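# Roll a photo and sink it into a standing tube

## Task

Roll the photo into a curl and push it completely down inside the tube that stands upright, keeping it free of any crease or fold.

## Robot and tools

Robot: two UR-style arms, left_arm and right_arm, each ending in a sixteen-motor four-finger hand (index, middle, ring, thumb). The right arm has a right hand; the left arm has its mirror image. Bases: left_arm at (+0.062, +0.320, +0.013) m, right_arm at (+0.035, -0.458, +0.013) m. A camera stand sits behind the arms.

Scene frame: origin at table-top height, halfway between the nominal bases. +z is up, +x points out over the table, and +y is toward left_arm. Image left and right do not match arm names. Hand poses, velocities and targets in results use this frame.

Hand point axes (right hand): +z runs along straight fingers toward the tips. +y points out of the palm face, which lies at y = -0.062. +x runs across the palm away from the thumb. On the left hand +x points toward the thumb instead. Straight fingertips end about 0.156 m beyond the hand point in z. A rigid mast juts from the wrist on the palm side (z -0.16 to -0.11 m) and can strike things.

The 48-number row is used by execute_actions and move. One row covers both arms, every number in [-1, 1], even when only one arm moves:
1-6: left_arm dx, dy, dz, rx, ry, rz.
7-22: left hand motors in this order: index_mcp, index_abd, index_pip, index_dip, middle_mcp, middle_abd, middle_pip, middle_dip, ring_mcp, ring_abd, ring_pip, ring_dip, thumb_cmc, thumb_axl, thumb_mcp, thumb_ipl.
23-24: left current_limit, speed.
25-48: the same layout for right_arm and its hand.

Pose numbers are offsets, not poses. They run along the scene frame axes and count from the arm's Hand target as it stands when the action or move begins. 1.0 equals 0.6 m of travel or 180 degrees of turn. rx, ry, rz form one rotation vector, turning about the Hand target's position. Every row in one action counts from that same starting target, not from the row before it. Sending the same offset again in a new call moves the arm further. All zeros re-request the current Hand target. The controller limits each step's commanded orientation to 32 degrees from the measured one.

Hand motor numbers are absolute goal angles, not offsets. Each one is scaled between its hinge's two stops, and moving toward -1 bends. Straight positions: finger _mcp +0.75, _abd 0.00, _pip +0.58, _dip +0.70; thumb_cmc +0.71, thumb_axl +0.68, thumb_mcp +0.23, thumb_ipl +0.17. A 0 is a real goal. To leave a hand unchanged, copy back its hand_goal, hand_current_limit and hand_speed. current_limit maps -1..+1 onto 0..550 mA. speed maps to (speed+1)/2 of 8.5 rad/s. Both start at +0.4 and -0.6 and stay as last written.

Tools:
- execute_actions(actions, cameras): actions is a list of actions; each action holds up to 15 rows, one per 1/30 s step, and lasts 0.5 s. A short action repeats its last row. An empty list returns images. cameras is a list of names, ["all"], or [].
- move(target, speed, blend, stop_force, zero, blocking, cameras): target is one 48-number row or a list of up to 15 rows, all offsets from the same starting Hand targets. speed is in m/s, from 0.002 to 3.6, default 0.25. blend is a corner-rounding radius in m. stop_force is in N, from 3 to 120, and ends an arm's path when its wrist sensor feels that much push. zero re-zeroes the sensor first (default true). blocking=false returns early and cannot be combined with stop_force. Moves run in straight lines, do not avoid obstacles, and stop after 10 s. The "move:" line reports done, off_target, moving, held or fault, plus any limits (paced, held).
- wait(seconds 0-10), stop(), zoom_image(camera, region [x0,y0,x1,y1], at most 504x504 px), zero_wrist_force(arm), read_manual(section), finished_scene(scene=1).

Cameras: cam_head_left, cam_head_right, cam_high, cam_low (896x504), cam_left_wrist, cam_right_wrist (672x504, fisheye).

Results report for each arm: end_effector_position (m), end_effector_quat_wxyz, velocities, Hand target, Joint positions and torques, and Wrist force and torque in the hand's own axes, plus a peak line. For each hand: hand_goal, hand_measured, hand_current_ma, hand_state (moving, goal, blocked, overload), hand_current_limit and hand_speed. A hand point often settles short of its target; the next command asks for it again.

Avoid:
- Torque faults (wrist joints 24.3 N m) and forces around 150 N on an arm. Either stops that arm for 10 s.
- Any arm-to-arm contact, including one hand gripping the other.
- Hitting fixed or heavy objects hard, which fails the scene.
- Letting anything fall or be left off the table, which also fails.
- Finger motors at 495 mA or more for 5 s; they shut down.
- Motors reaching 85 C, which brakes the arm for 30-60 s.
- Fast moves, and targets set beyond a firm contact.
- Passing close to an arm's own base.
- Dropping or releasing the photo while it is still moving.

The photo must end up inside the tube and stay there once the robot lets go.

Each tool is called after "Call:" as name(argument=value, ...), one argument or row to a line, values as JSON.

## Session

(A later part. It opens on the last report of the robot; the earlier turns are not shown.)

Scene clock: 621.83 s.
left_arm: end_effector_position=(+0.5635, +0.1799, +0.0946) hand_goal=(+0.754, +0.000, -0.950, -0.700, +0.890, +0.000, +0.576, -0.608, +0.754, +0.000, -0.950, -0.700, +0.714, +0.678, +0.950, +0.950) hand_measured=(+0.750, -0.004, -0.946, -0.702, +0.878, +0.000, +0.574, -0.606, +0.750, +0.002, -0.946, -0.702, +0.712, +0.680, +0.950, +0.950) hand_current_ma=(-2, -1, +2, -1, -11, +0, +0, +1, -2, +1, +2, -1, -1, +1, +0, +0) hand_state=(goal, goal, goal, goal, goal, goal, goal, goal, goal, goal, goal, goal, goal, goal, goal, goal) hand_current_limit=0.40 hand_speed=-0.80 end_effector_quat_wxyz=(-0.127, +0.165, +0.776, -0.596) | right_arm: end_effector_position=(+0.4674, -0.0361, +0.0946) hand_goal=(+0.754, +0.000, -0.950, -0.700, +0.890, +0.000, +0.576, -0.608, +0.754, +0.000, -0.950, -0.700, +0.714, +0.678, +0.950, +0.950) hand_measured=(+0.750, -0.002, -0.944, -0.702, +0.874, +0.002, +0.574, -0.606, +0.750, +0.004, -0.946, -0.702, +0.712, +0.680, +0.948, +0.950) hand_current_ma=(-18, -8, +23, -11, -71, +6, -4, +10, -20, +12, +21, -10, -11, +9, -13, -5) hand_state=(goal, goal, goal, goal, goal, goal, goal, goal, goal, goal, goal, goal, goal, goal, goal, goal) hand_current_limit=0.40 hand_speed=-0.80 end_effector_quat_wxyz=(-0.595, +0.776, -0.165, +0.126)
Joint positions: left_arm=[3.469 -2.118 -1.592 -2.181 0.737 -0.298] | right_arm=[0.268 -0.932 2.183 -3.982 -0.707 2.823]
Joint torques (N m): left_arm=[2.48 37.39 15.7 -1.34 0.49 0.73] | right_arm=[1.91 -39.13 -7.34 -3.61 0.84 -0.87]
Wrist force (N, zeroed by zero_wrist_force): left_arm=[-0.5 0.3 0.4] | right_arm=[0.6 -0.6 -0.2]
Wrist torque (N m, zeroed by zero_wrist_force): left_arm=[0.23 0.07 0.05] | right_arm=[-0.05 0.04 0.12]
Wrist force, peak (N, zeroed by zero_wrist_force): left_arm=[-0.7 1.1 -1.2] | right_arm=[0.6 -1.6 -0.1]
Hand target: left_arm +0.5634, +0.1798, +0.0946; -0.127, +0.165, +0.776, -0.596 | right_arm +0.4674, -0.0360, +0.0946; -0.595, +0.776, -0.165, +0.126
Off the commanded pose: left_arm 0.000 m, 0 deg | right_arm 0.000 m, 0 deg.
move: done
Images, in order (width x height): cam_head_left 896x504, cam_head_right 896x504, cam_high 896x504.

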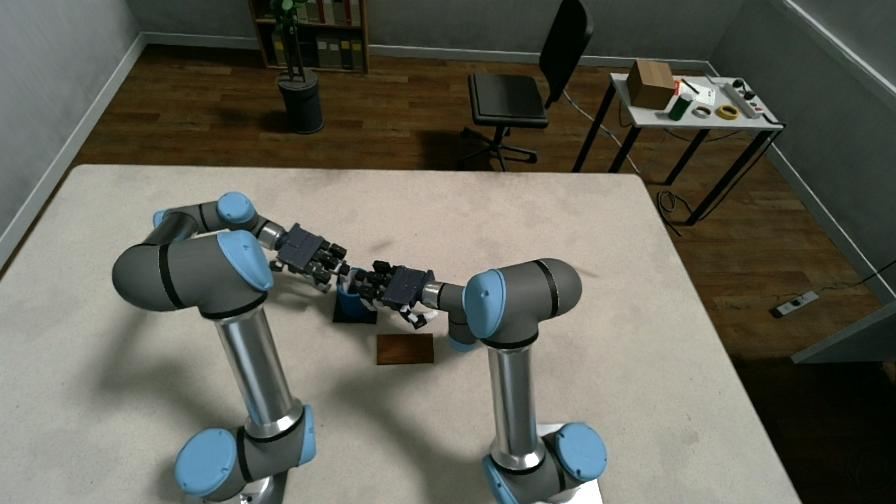

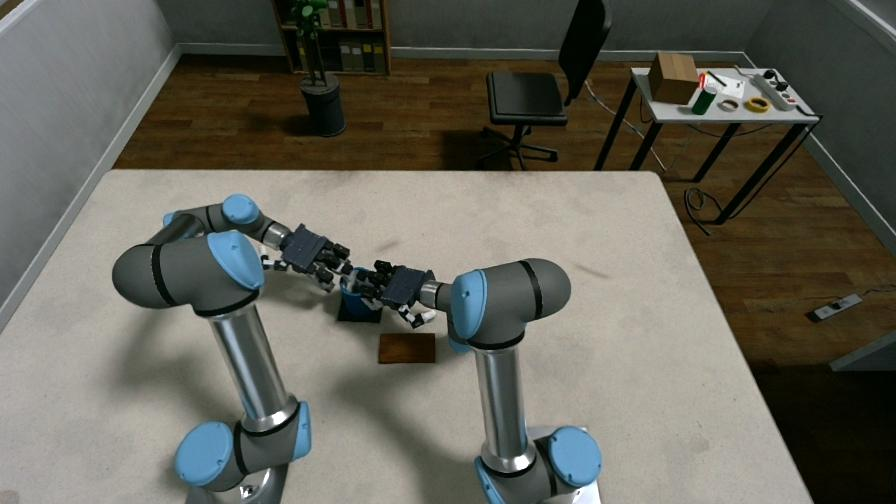

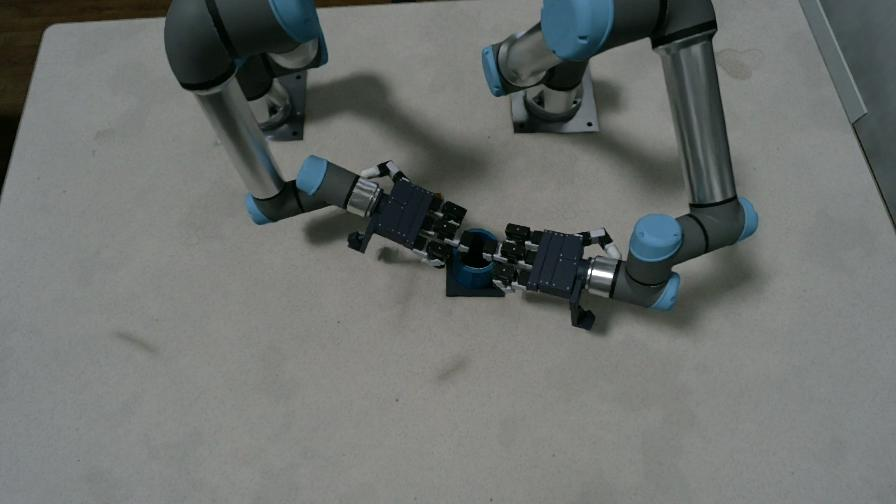

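Call:
move(
  target=[0,0,0.0117,0,0,0,0.753,0,-0.95,-0.7,0.89,0,0.576,-0.609,0.753,0,-0.95,-0.7,0.714,0.678,0.95,0.95,0.4,-0.8,0,0,0.0117,0,0,0,0.753,0,-0.95,-0.7,0.89,0,0.576,-0.609,0.753,0,-0.95,-0.7,0.714,0.678,0.95,0.95,0.4,-0.8],
  speed=0.01,
  cameras=["cam_high","cam_head_left","cam_head_right"],
)

Call:
zoom_image(
  camera="cam_high",
  region=[450, 224, 508, 282],
)

Call:
zoom_image(
  camera="cam_head_left",
  region=[332, 264, 378, 300],
)

Scene clock: 622.93 s.
left_arm: end_effector_position=(+0.5634, +0.1798, +0.1017) hand_goal=(+0.754, +0.000, -0.950, -0.700, +0.890, +0.000, +0.576, -0.608, +0.754, +0.000, -0.950, -0.700, +0.714, +0.678, +0.950, +0.950) hand_measured=(+0.750, -0.004, -0.946, -0.702, +0.878, +0.000, +0.574, -0.606, +0.750, +0.002, -0.946, -0.702, +0.712, +0.680, +0.950, +0.950) hand_current_ma=(-2, -1, +2, -1, -11, +0, +0, +1, -2, +1, +2, -1, -1, +1, +0, +0) hand_state=(goal, goal, goal, goal, goal, goal, goal, goal, goal, goal, goal, goal, goal, goal, goal, goal) hand_current_limit=0.40 hand_speed=-0.80 end_effector_quat_wxyz=(-0.127, +0.165, +0.776, -0.596) | right_arm: end_effector_position=(+0.4674, -0.0360, +0.1017) hand_goal=(+0.754, +0.000, -0.950, -0.700, +0.890, +0.000, +0.576, -0.608, +0.754, +0.000, -0.950, -0.700, +0.714, +0.678, +0.950, +0.950) hand_measured=(+0.750, -0.002, -0.944, -0.702, +0.874, +0.002, +0.574, -0.606, +0.750, +0.004, -0.946, -0.702, +0.712, +0.680, +0.948, +0.950) hand_current_ma=(-18, -8, +23, -11, -71, +6, -4, +10, -20, +12, +21, -10, -11, +9, -13, -5) hand_state=(goal, goal, goal, goal, goal, goal, goal, goal, goal, goal, goal, goal, goal, goal, goal, goal) hand_current_limit=0.40 hand_speed=-0.80 end_effector_quat_wxyz=(-0.595, +0.776, -0.165, +0.126)
Joint positions: left_arm=[3.469 -2.109 -1.585 -2.196 0.737 -0.298] | right_arm=[0.268 -0.952 2.184 -3.964 -0.707 2.823]
Joint torques (N m): left_arm=[-12.94 40.06 20.11 -0.34 -1.54 -0.64] | right_arm=[11.19 -28 3.93 -1.44 -1.14 1.44]
Wrist force (N, zeroed by zero_wrist_force): left_arm=[-0.5 0.3 0.2] | right_arm=[0.8 -0.9 0.2]
Wrist torque (N m, zeroed by zero_wrist_force): left_arm=[0.25 0.07 0.05] | right_arm=[-0.12 0.01 0.14]
Wrist force, peak (N, zeroed by zero_wrist_force): left_arm=[-0.6 0.7 0.7] | right_arm=[0.9 -0.8 -0.2]
Hand target: left_arm +0.5634, +0.1798, +0.1016; -0.127, +0.165, +0.776, -0.596 | right_arm +0.4674, -0.0360, +0.1016; -0.595, +0.776, -0.165, +0.126
Off the commanded pose: left_arm 0.000 m, 0 deg | right_arm 0.000 m, 0 deg.
move: done
Images, in order (width x height): cam_head_left 896x504, cam_head_right 896x504, cam_high 896x504.

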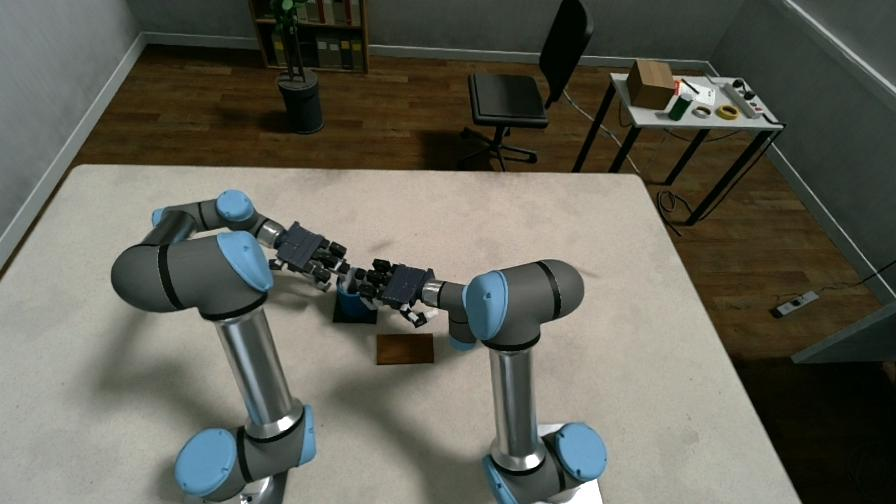

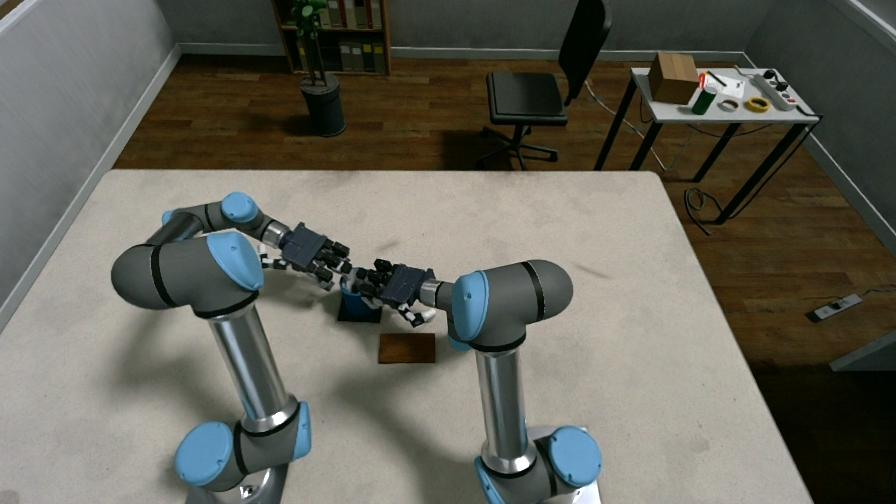

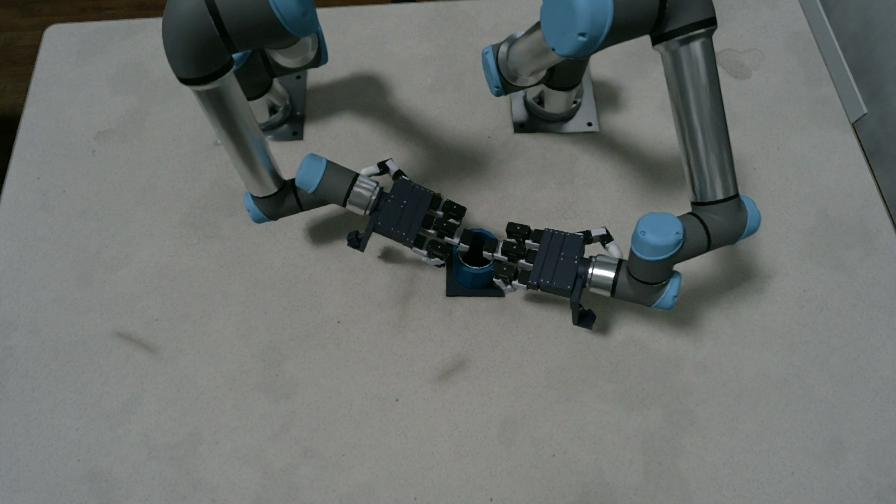

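Scaled by 8.690 from the camera's 896x504 image, which has a finer 1280x720 frame.

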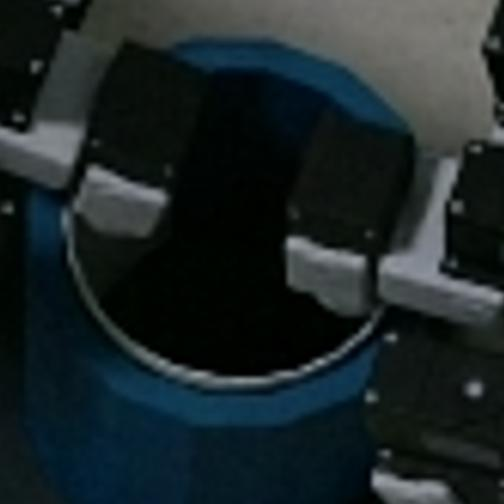

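Scaled by 10.957 from the camera's 896x504 image, which has a finer 1280x720 frame.

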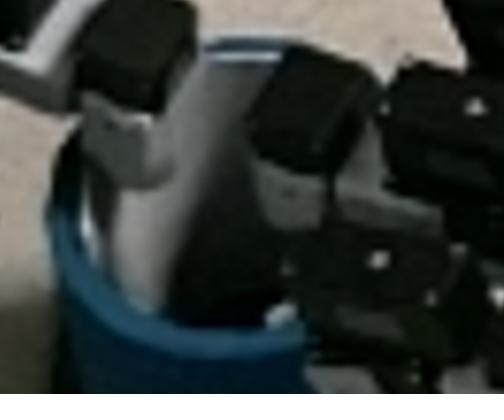

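Call:
move(
  target=[0,0,-0.0117,0,0,0,0.753,0,-0.95,-0.7,0.89,0,0.576,-0.609,0.753,0,-0.95,-0.7,0.714,0.678,0.95,0.95,0.4,-0.8,0,0,-0.0117,0,0,0,0.753,0,-0.95,-0.7,0.89,0,0.576,-0.609,0.753,0,-0.95,-0.7,0.714,0.678,0.95,0.95,0.4,-0.8],
  speed=0.01,
  cameras=["cam_high","cam_head_left"],
)

Call:
zoom_image(
  camera="cam_high",
  region=[450, 224, 508, 282],
)

Call:
zoom_image(
  camera="cam_head_left",
  region=[332, 264, 378, 300],
)

Call:
move(
  target=[0,0,-0.0075,0,0,0,0.753,0,-0.95,-0.7,0.89,0,0.576,-0.609,0.753,0,-0.95,-0.7,0.714,0.678,0.95,0.95,0.4,-0.8,0,0,-0.0075,0,0,0,0.753,0,-0.95,-0.7,0.89,0,0.576,-0.609,0.753,0,-0.95,-0.7,0.714,0.678,0.95,0.95,0.4,-0.8],
  speed=0.01,
  stop_force=4,
  cameras=["cam_high","cam_head_left"],
)

Call:
zoom_image(
  camera="cam_high",
  region=[450, 224, 508, 282],
)

Call:
zoom_image(
  camera="cam_head_left",
  region=[332, 264, 378, 300],
)

Scene clock: 624.23 s.
left_arm: end_effector_position=(+0.5634, +0.1798, +0.0945) hand_goal=(+0.754, +0.000, -0.950, -0.700, +0.890, +0.000, +0.576, -0.608, +0.754, +0.000, -0.950, -0.700, +0.714, +0.678, +0.950, +0.950) hand_measured=(+0.750, -0.004, -0.946, -0.702, +0.878, +0.000, +0.574, -0.606, +0.750, +0.002, -0.946, -0.702, +0.712, +0.680, +0.950, +0.950) hand_current_ma=(-2, -1, +2, -1, -11, +0, +0, +1, -2, +1, +2, -1, -1, +1, +0, +0) hand_state=(goal, goal, goal, goal, goal, goal, goal, goal, goal, goal, goal, goal, goal, goal, goal, goal) hand_current_limit=0.40 hand_speed=-0.80 end_effector_quat_wxyz=(-0.127, +0.165, +0.776, -0.596) | right_arm: end_effector_position=(+0.4674, -0.0360, +0.0945) hand_goal=(+0.754, +0.000, -0.950, -0.700, +0.890, +0.000, +0.576, -0.608, +0.754, +0.000, -0.950, -0.700, +0.714, +0.678, +0.950, +0.950) hand_measured=(+0.750, -0.002, -0.944, -0.702, +0.874, +0.002, +0.574, -0.606, +0.750, +0.004, -0.946, -0.702, +0.712, +0.680, +0.948, +0.950) hand_current_ma=(-18, -8, +23, -11, -71, +6, -4, +10, -20, +12, +21, -10, -11, +9, -13, -5) hand_state=(goal, goal, goal, goal, goal, goal, goal, goal, goal, goal, goal, goal, goal, goal, goal, goal) hand_current_limit=0.40 hand_speed=-0.80 end_effector_quat_wxyz=(-0.595, +0.776, -0.165, +0.126)
Joint positions: left_arm=[3.469 -2.118 -1.592 -2.18 0.737 -0.298] | right_arm=[0.268 -0.932 2.183 -3.982 -0.707 2.823]
Joint torques (N m): left_arm=[-11.47 39.78 14.37 -0.65 -1.16 1.02] | right_arm=[11.02 -38.93 -21.94 -2.29 -1.21 -1.33]
Wrist force (N, zeroed by zero_wrist_force): left_arm=[-0.5 0.4 0.5] | right_arm=[1.0 -0.6 -0.3]
Wrist torque (N m, zeroed by zero_wrist_force): left_arm=[0.24 0.07 0.04] | right_arm=[-0.05 -0.01 0.16]
Wrist force, peak (N, zeroed by zero_wrist_force): left_arm=[-0.6 0.8 0.6] | right_arm=[0.8 -1.0 0.0]
Hand target: left_arm +0.5634, +0.1798, +0.0946; -0.127, +0.165, +0.776, -0.596 | right_arm +0.4674, -0.0360, +0.0946; -0.595, +0.776, -0.165, +0.126
Off the commanded pose: left_arm 0.000 m, 0 deg | right_arm 0.000 m, 0 deg.
move: done
Images, in order (width x height): cam_head_left 896x504, cam_high 896x504.

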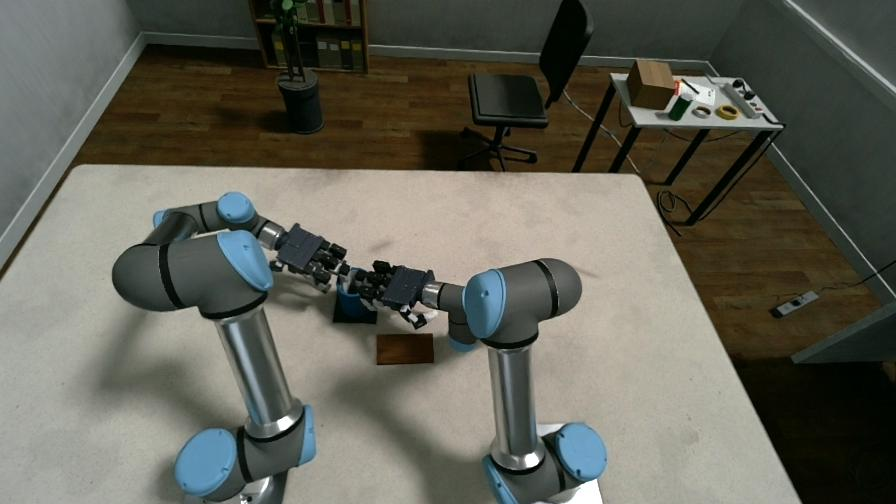

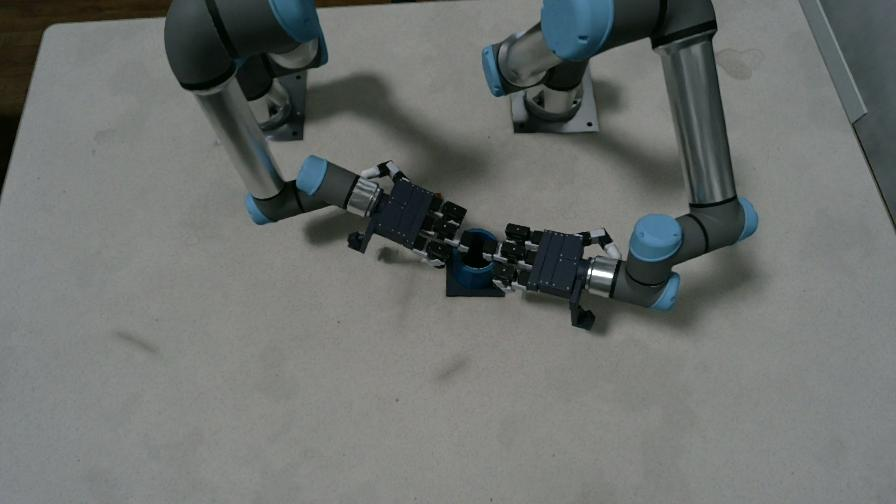

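Scaled by 8.690 from the camera's 896x504 image, which has a finer 1280x720 frame.

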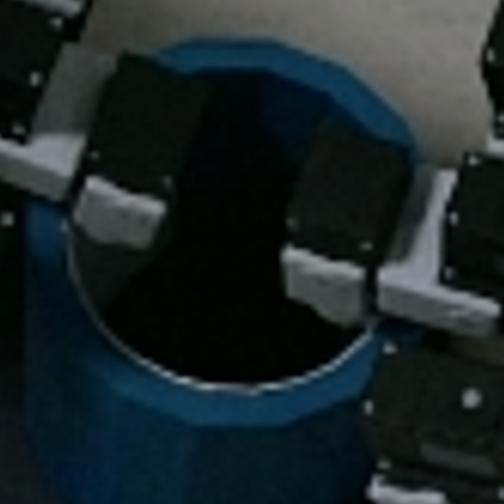

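Scaled by 10.957 from the camera's 896x504 image, which has a finer 1280x720 frame.

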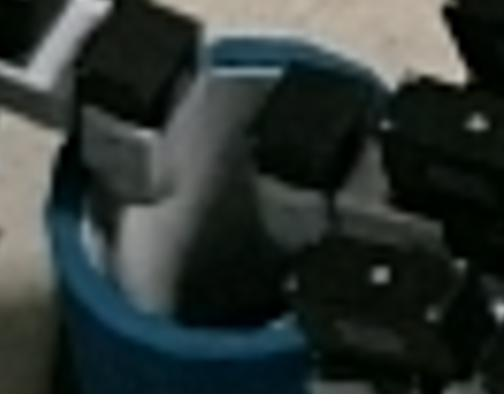

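Scene clock: 625.87 s.
left_arm: end_effector_position=(+0.5634, +0.1798, +0.0901) hand_goal=(+0.754, +0.000, -0.950, -0.700, +0.890, +0.000, +0.576, -0.608, +0.754, +0.000, -0.950, -0.700, +0.714, +0.678, +0.950, +0.950) hand_measured=(+0.750, -0.004, -0.946, -0.702, +0.878, +0.000, +0.574, -0.606, +0.750, +0.002, -0.946, -0.702, +0.712, +0.680, +0.950, +0.950) hand_current_ma=(-2, -1, +2, -1, -11, +0, +0, +1, -2, +1, +2, -1, -1, +1, +0, +0) hand_state=(goal, goal, goal, goal, goal, goal, goal, goal, goal, goal, goal, goal, goal, goal, goal, goal) hand_current_limit=0.40 hand_speed=-0.80 end_effector_quat_wxyz=(-0.127, +0.165, +0.776, -0.596) | right_arm: end_effector_position=(+0.4674, -0.0360, +0.0901) hand_goal=(+0.754, +0.000, -0.950, -0.700, +0.890, +0.000, +0.576, -0.608, +0.754, +0.000, -0.950, -0.700, +0.714, +0.678, +0.950, +0.950) hand_measured=(+0.750, -0.002, -0.944, -0.702, +0.874, +0.002, +0.574, -0.606, +0.750, +0.004, -0.946, -0.702, +0.712, +0.680, +0.948, +0.950) hand_current_ma=(-18, -8, +23, -11, -71, +6, -4, +10, -20, +12, +21, -10, -11, +9, -13, -5) hand_state=(goal, goal, goal, goal, goal, goal, goal, goal, goal, goal, goal, goal, goal, goal, goal, goal) hand_current_limit=0.40 hand_speed=-0.80 end_effector_quat_wxyz=(-0.595, +0.776, -0.165, +0.126)
Joint positions: left_arm=[3.469 -2.123 -1.596 -2.171 0.737 -0.298] | right_arm=[0.268 -0.92 2.181 -3.993 -0.707 2.823]
Joint torques (N m): left_arm=[-11.62 48.46 24.81 -2.29 -1.14 0.08] | right_arm=[11.57 -45.82 -15.86 0.48 -0.87 0.52]
Wrist force (N, zeroed by zero_wrist_force): left_arm=[-0.5 0.2 0.4] | right_arm=[0.7 -1.0 -0.2]
Wrist torque (N m, zeroed by zero_wrist_force): left_arm=[0.25 0.09 0.05] | right_arm=[-0.09 0.01 0.13]
Wrist force, peak (N, zeroed by zero_wrist_force): left_arm=[-0.5 0.5 0.9] | right_arm=[0.7 -1.1 0.0]
Hand target: left_arm +0.5634, +0.1798, +0.0901; -0.127, +0.165, +0.776, -0.596 | right_arm +0.4674, -0.0360, +0.0901; -0.595, +0.776, -0.165, +0.126
Off the commanded pose: left_arm 0.000 m, 0 deg | right_arm 0.000 m, 0 deg.
move: done
Images, in order (width x height): cam_head_left 896x504, cam_high 896x504.

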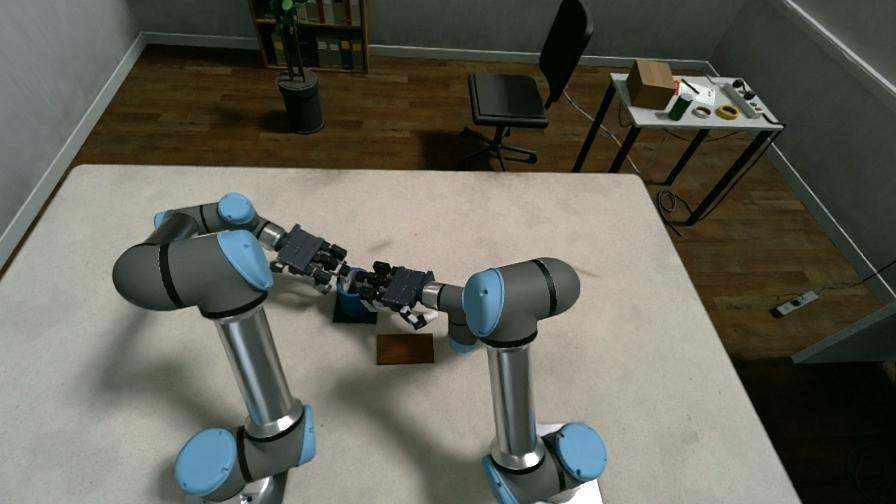

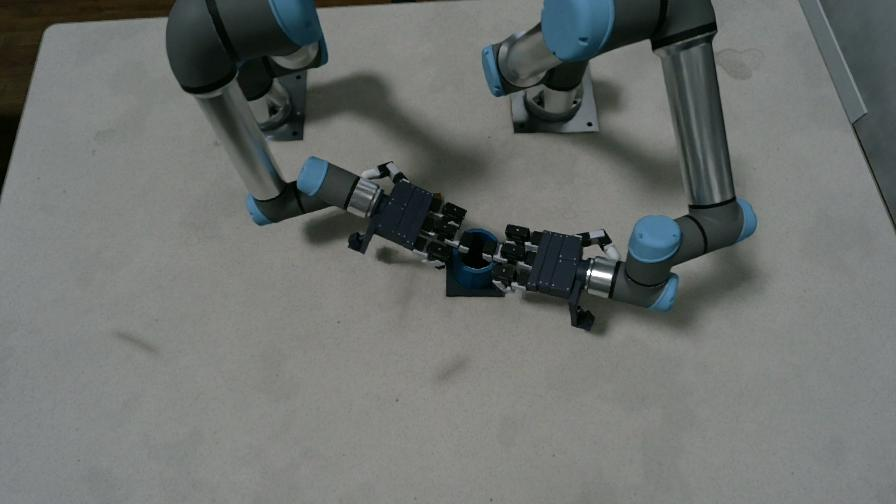

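Scaled by 8.690 from the camera's 896x504 image, which has a finer 1280x720 frame.

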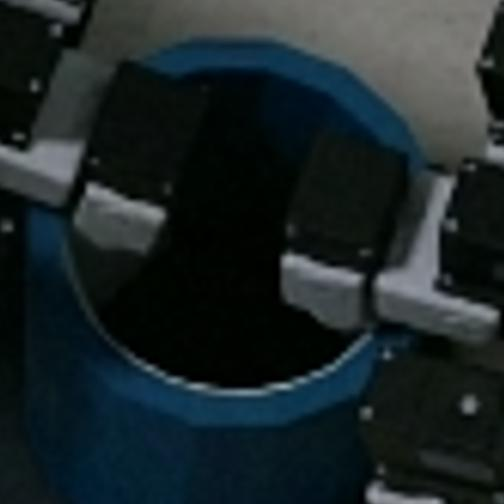

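Scaled by 10.957 from the camera's 896x504 image, which has a finer 1280x720 frame.

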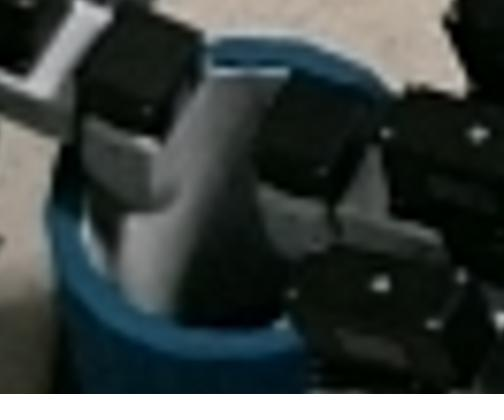

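Call:
move(
  target=[
    [-0.0034,-0.0076,0,0,0,0,0.753,0,-0.95,-0.7,0.89,0,0.576,-0.609,0.753,0,-0.95,-0.7,0.714,0.678,0.95,0.95,0.4,-0.8,0.0034,0.0076,0,0,0,0,0.753,0,-0.95,-0.7,0.89,0,0.576,-0.609,0.753,0,-0.95,-0.7,0.714,0.678,0.95,0.95,0.4,-0.8],
    [-0.0034,-0.0076,0.0142,0,0,0,0.753,0,-0.95,-0.7,0.89,0,0.576,-0.609,0.753,0,-0.95,-0.7,0.714,0.678,0.95,0.95,0.4,-0.8,0.0034,0.0076,0.0142,0,0,0,0.753,0,-0.95,-0.7,0.89,0,0.576,-0.609,0.753,0,-0.95,-0.7,0.714,0.678,0.95,0.95,0.4,-0.8],
    [0.0003,0.0008,0.0142,0,0,0,0.753,0,-0.95,-0.7,0.89,0,0.576,-0.609,0.753,0,-0.95,-0.7,0.714,0.678,0.95,0.95,0.4,-0.8,-0.0003,-0.0008,0.0142,0,0,0,0.753,0,-0.95,-0.7,0.89,0,0.576,-0.609,0.753,0,-0.95,-0.7,0.714,0.678,0.95,0.95,0.4,-0.8],
    [0.0003,0.0008,0.0,0,0,0,0.753,0,-0.95,-0.7,0.89,0,0.576,-0.609,0.753,0,-0.95,-0.7,0.714,0.678,0.95,0.95,0.4,-0.8,-0.0003,-0.0008,0.0,0,0,0,0.753,0,-0.95,-0.7,0.89,0,0.576,-0.609,0.753,0,-0.95,-0.7,0.714,0.678,0.95,0.95,0.4,-0.8],
  ],
  speed=[0.02,0.03,0.012,0.015],
  cameras=["cam_high","cam_head_left"],
)

Call:
zoom_image(
  camera="cam_high",
  region=[450, 224, 508, 282],
)

Call:
zoom_image(
  camera="cam_head_left",
  region=[332, 264, 378, 300],
)

Scene clock: 628.70 s.
left_arm: end_effector_position=(+0.5636, +0.1803, +0.0899) hand_goal=(+0.754, +0.000, -0.950, -0.700, +0.890, +0.000, +0.576, -0.608, +0.754, +0.000, -0.950, -0.700, +0.714, +0.678, +0.950, +0.950) hand_measured=(+0.750, -0.004, -0.946, -0.702, +0.882, +0.000, +0.576, -0.606, +0.750, +0.002, -0.946, -0.702, +0.712, +0.680, +0.950, +0.950) hand_current_ma=(-2, -1, +2, -1, -6, +0, +0, +1, -2, +1, +2, -1, -1, +1, +0, +0) hand_state=(goal, goal, goal, goal, goal, goal, goal, goal, goal, goal, goal, goal, goal, goal, goal, goal) hand_current_limit=0.40 hand_speed=-0.80 end_effector_quat_wxyz=(-0.127, +0.165, +0.776, -0.596) | right_arm: end_effector_position=(+0.4673, -0.0365, +0.0900) hand_goal=(+0.754, +0.000, -0.950, -0.700, +0.890, +0.000, +0.576, -0.608, +0.754, +0.000, -0.950, -0.700, +0.714, +0.678, +0.950, +0.950) hand_measured=(+0.750, -0.002, -0.944, -0.702, +0.876, +0.002, +0.574, -0.606, +0.750, +0.004, -0.946, -0.702, +0.712, +0.680, +0.948, +0.950) hand_current_ma=(-18, -8, +23, -11, -63, +6, -4, +10, -20, +12, +21, -10, -11, +9, -13, -5) hand_state=(goal, goal, goal, goal, goal, goal, goal, goal, goal, goal, goal, goal, goal, goal, goal, goal) hand_current_limit=0.40 hand_speed=-0.80 end_effector_quat_wxyz=(-0.595, +0.776, -0.165, +0.126)
Joint positions: left_arm=[3.469 -2.124 -1.595 -2.171 0.737 -0.298] | right_arm=[0.267 -0.92 2.183 -3.994 -0.706 2.822]
Joint torques (N m): left_arm=[-11.79 46.53 17.14 -1.85 -1.77 -0.65] | right_arm=[11.56 -46.37 -20.23 -0.14 -1.2 1.78]
Wrist force (N, zeroed by zero_wrist_force): left_arm=[-0.6 -0.1 0.6] | right_arm=[0.5 -1.1 -0.1]
Wrist torque (N m, zeroed by zero_wrist_force): left_arm=[0.24 0.11 0.05] | right_arm=[-0.09 0.02 0.12]
Wrist force, peak (N, zeroed by zero_wrist_force): left_arm=[-0.7 0.2 1.0] | right_arm=[0.6 -1.2 -0.2]
Hand target: left_arm +0.5636, +0.1802, +0.0901; -0.127, +0.165, +0.776, -0.596 | right_arm +0.4673, -0.0365, +0.0901; -0.595, +0.776, -0.165, +0.126
Off the commanded pose: left_arm 0.000 m, 0 deg | right_arm 0.000 m, 0 deg.
move: done
Images, in order (width x height): cam_head_left 896x504, cam_high 896x504.

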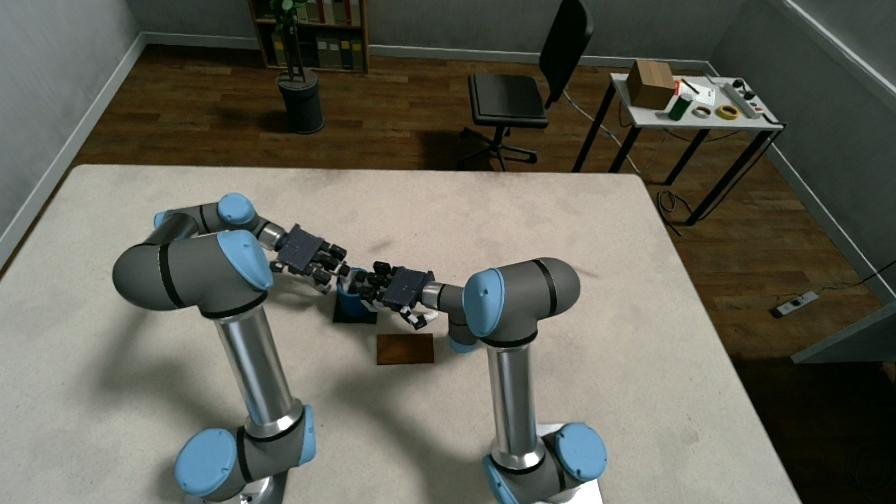

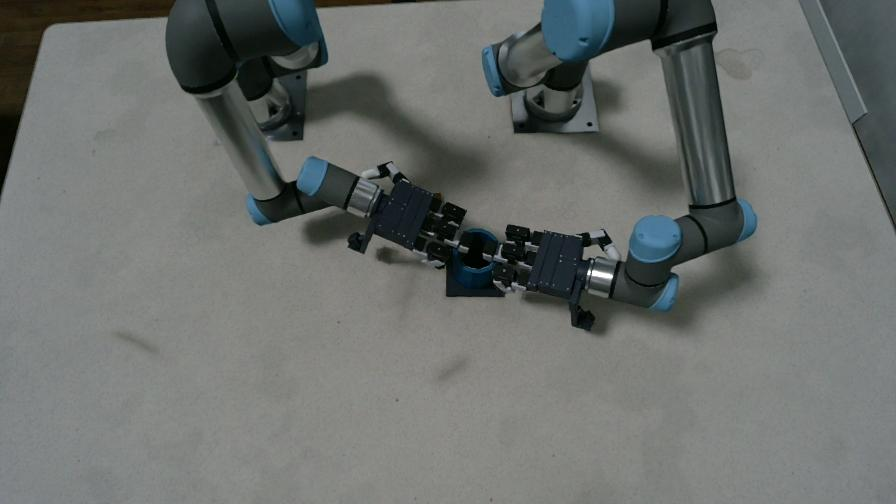

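Scaled by 8.690 from the camera's 896x504 image, which has a finer 1280x720 frame.

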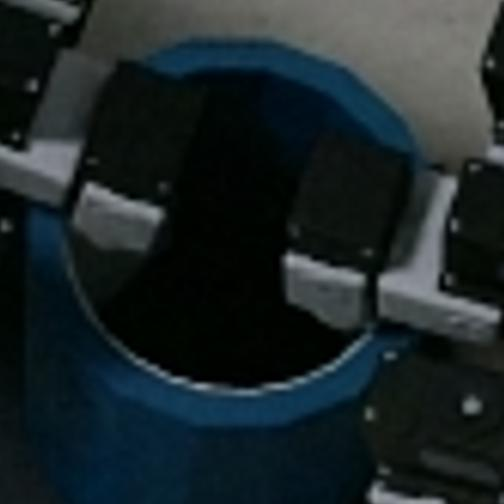

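Scaled by 10.957 from the camera's 896x504 image, which has a finer 1280x720 frame.

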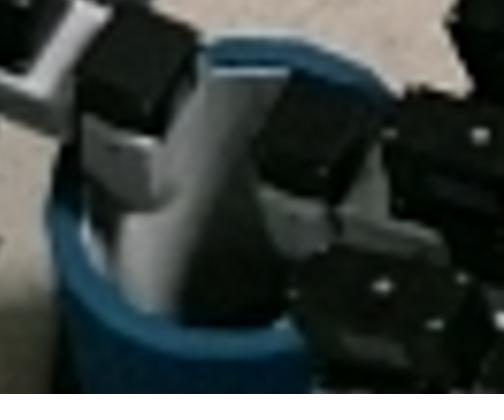

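Call:
move(
  target=[
    [-0.0037,-0.0084,0,0,0,0,0.753,0,-0.95,-0.7,0.89,0,0.576,-0.609,0.753,0,-0.95,-0.7,0.714,0.678,0.95,0.95,0.4,-0.8,0.0037,0.0084,0,0,0,0,0.753,0,-0.95,-0.7,0.89,0,0.576,-0.609,0.753,0,-0.95,-0.7,0.714,0.678,0.95,0.95,0.4,-0.8],
    [-0.0037,-0.0084,0.12,0,0,0,0.753,0,-0.95,-0.7,0.89,0,0.576,-0.609,0.753,0,-0.95,-0.7,0.714,0.678,0.95,0.95,0.4,-0.8,0.0037,0.0084,0.12,0,0,0,0.753,0,-0.95,-0.7,0.89,0,0.576,-0.609,0.753,0,-0.95,-0.7,0.714,0.678,0.95,0.95,0.4,-0.8],
    [0.08,0.18,0.2,0,0,0,0.753,0,-0.95,-0.7,0.89,0,0.576,-0.609,0.753,0,-0.95,-0.7,0.714,0.678,0.95,0.95,0.4,-0.8,-0.08,-0.18,0.2,0,0,0,0.753,0,-0.95,-0.7,0.89,0,0.576,-0.609,0.753,0,-0.95,-0.7,0.714,0.678,0.95,0.95,0.4,-0.8],
  ],
  speed=[0.02,0.05,0.15],
  cameras=["cam_high","cam_head_left","cam_head_right","cam_low"],
)

Call:
zoom_image(
  camera="cam_high",
  region=[450, 224, 508, 282],
)

Call:
zoom_image(
  camera="cam_head_left",
  region=[332, 264, 378, 300],
)

Call:
zoom_image(
  camera="cam_low",
  region=[490, 215, 545, 255],
)

Scene clock: 632.90 s.
left_arm: end_effector_position=(+0.6116, +0.2883, +0.2100) hand_goal=(+0.754, +0.000, -0.950, -0.700, +0.890, +0.000, +0.576, -0.608, +0.754, +0.000, -0.950, -0.700, +0.714, +0.678, +0.950, +0.950) hand_measured=(+0.750, -0.004, -0.946, -0.702, +0.882, +0.000, +0.576, -0.606, +0.750, +0.002, -0.946, -0.702, +0.712, +0.680, +0.950, +0.950) hand_current_ma=(-3, -1, +2, -1, -6, +0, +0, +1, -2, +1, +2, -1, -1, +1, +0, +0) hand_state=(goal, goal, goal, goal, goal, goal, goal, goal, goal, goal, goal, goal, goal, goal, goal, goal) hand_current_limit=0.40 hand_speed=-0.80 end_effector_quat_wxyz=(-0.127, +0.165, +0.776, -0.596) | right_arm: end_effector_position=(+0.4193, -0.1444, +0.2101) hand_goal=(+0.754, +0.000, -0.950, -0.700, +0.890, +0.000, +0.576, -0.608, +0.754, +0.000, -0.950, -0.700, +0.714, +0.678, +0.950, +0.950) hand_measured=(+0.750, -0.002, -0.944, -0.702, +0.876, +0.002, +0.574, -0.606, +0.750, +0.004, -0.946, -0.702, +0.712, +0.680, +0.948, +0.950) hand_current_ma=(-19, -8, +22, -11, -63, +6, -4, +10, -21, +12, +20, -10, -11, +10, -13, -5) hand_state=(goal, goal, goal, goal, goal, goal, goal, goal, goal, goal, goal, goal, goal, goal, goal, goal) hand_current_limit=0.40 hand_speed=-0.80 end_effector_quat_wxyz=(-0.595, +0.776, -0.165, +0.126)
Joint positions: left_arm=[3.607 -2.162 -1.194 -2.582 0.865 -0.229] | right_arm=[-0.012 -1.463 2.452 -3.51 -0.462 2.572]
Joint torques (N m): left_arm=[-12.27 50 27.38 -2.08 -2.31 -1.14] | right_arm=[-5.62 -21.58 -19.91 -1.12 2.32 -0.96]
Wrist force (N, zeroed by zero_wrist_force): left_arm=[-0.9 0.9 0.1] | right_arm=[0.6 -0.8 0.1]
Wrist torque (N m, zeroed by zero_wrist_force): left_arm=[0.32 0.15 0.06] | right_arm=[-0.12 0.00 0.03]
Wrist force, peak (N, zeroed by zero_wrist_force): left_arm=[-0.8 0.7 -1.6] | right_arm=[0.7 -0.9 -1.5]
Hand target: left_arm +0.6116, +0.2882, +0.2101; -0.127, +0.165, +0.776, -0.596 | right_arm +0.4193, -0.1445, +0.2101; -0.595, +0.776, -0.165, +0.126
Off the commanded pose: left_arm 0.000 m, 0 deg | right_arm 0.000 m, 0 deg.
move: done
Images, in order (width x height): cam_head_left 896x504, cam_head_right 896x504, cam_high 896x504, cam_low 896x504.

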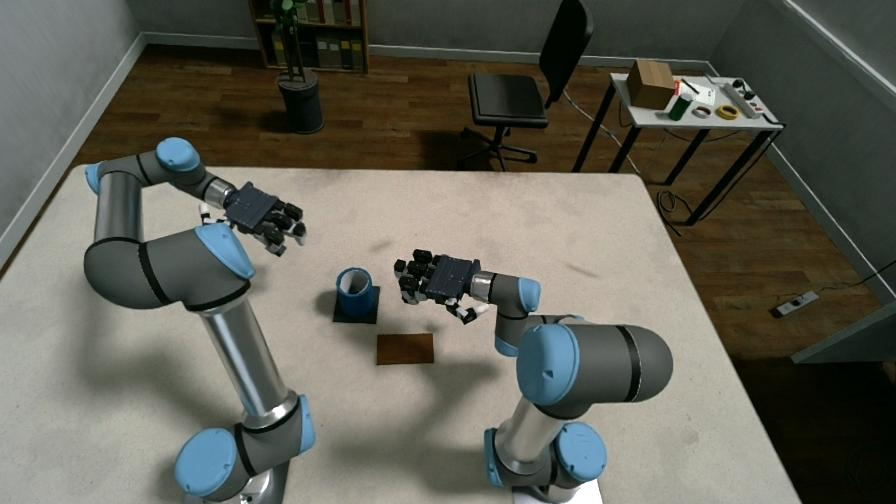

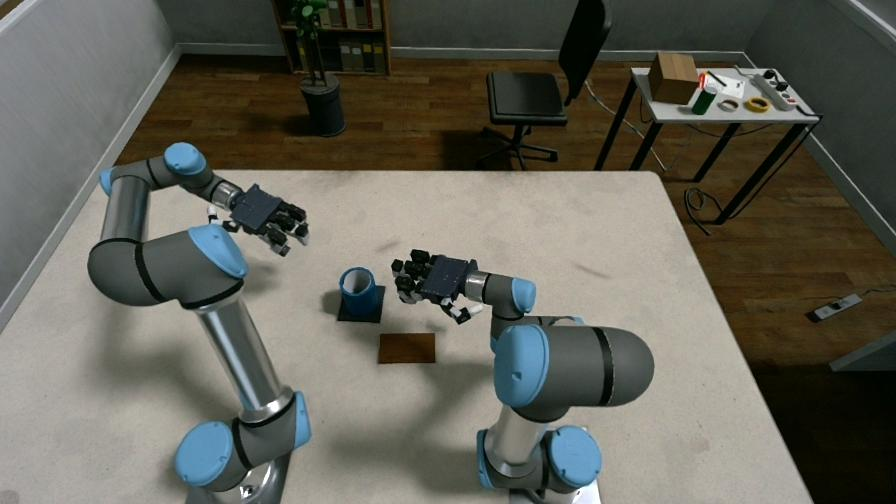

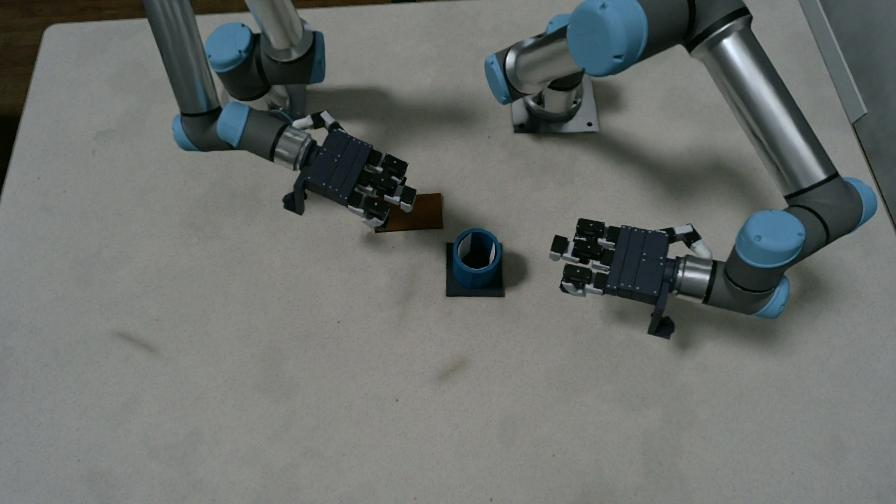

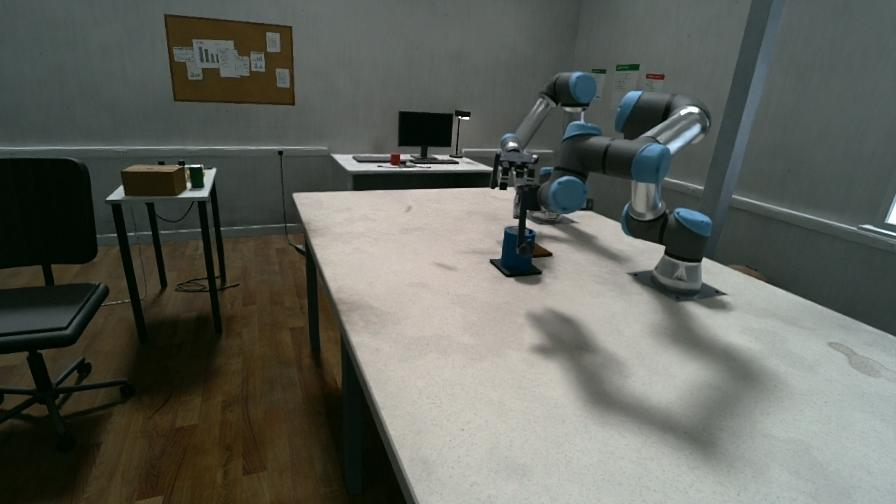

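Scaled by 8.690 from the camera's 896x504 image, which has a finer 1280x720 frame.

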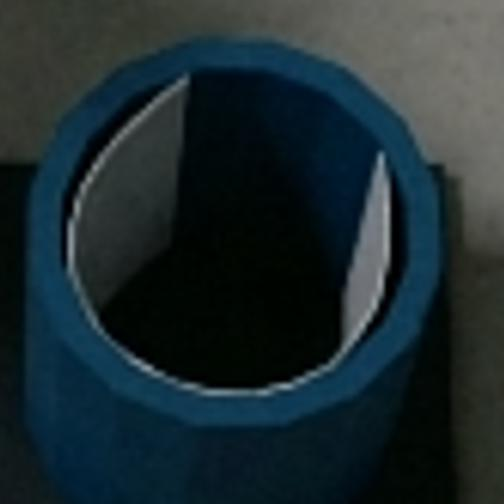

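Scaled by 10.957 from the camera's 896x504 image, which has a finer 1280x720 frame.

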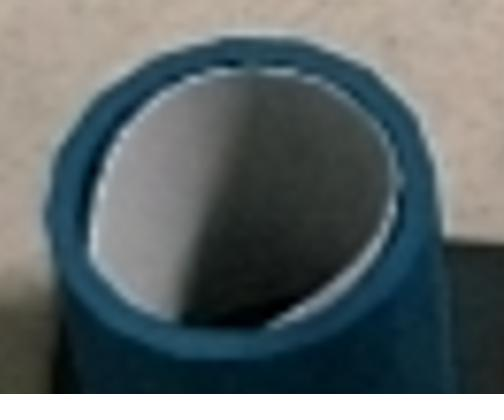

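Scaled by 9.164 from the camera's 896x504 image, which has a finer 1280x720 frame.

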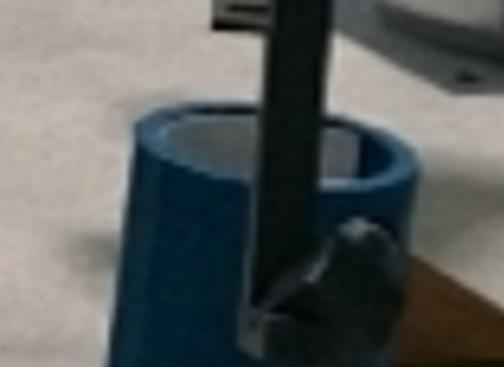

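Call:
finished_scene(
)

The scene is finished: the task was done.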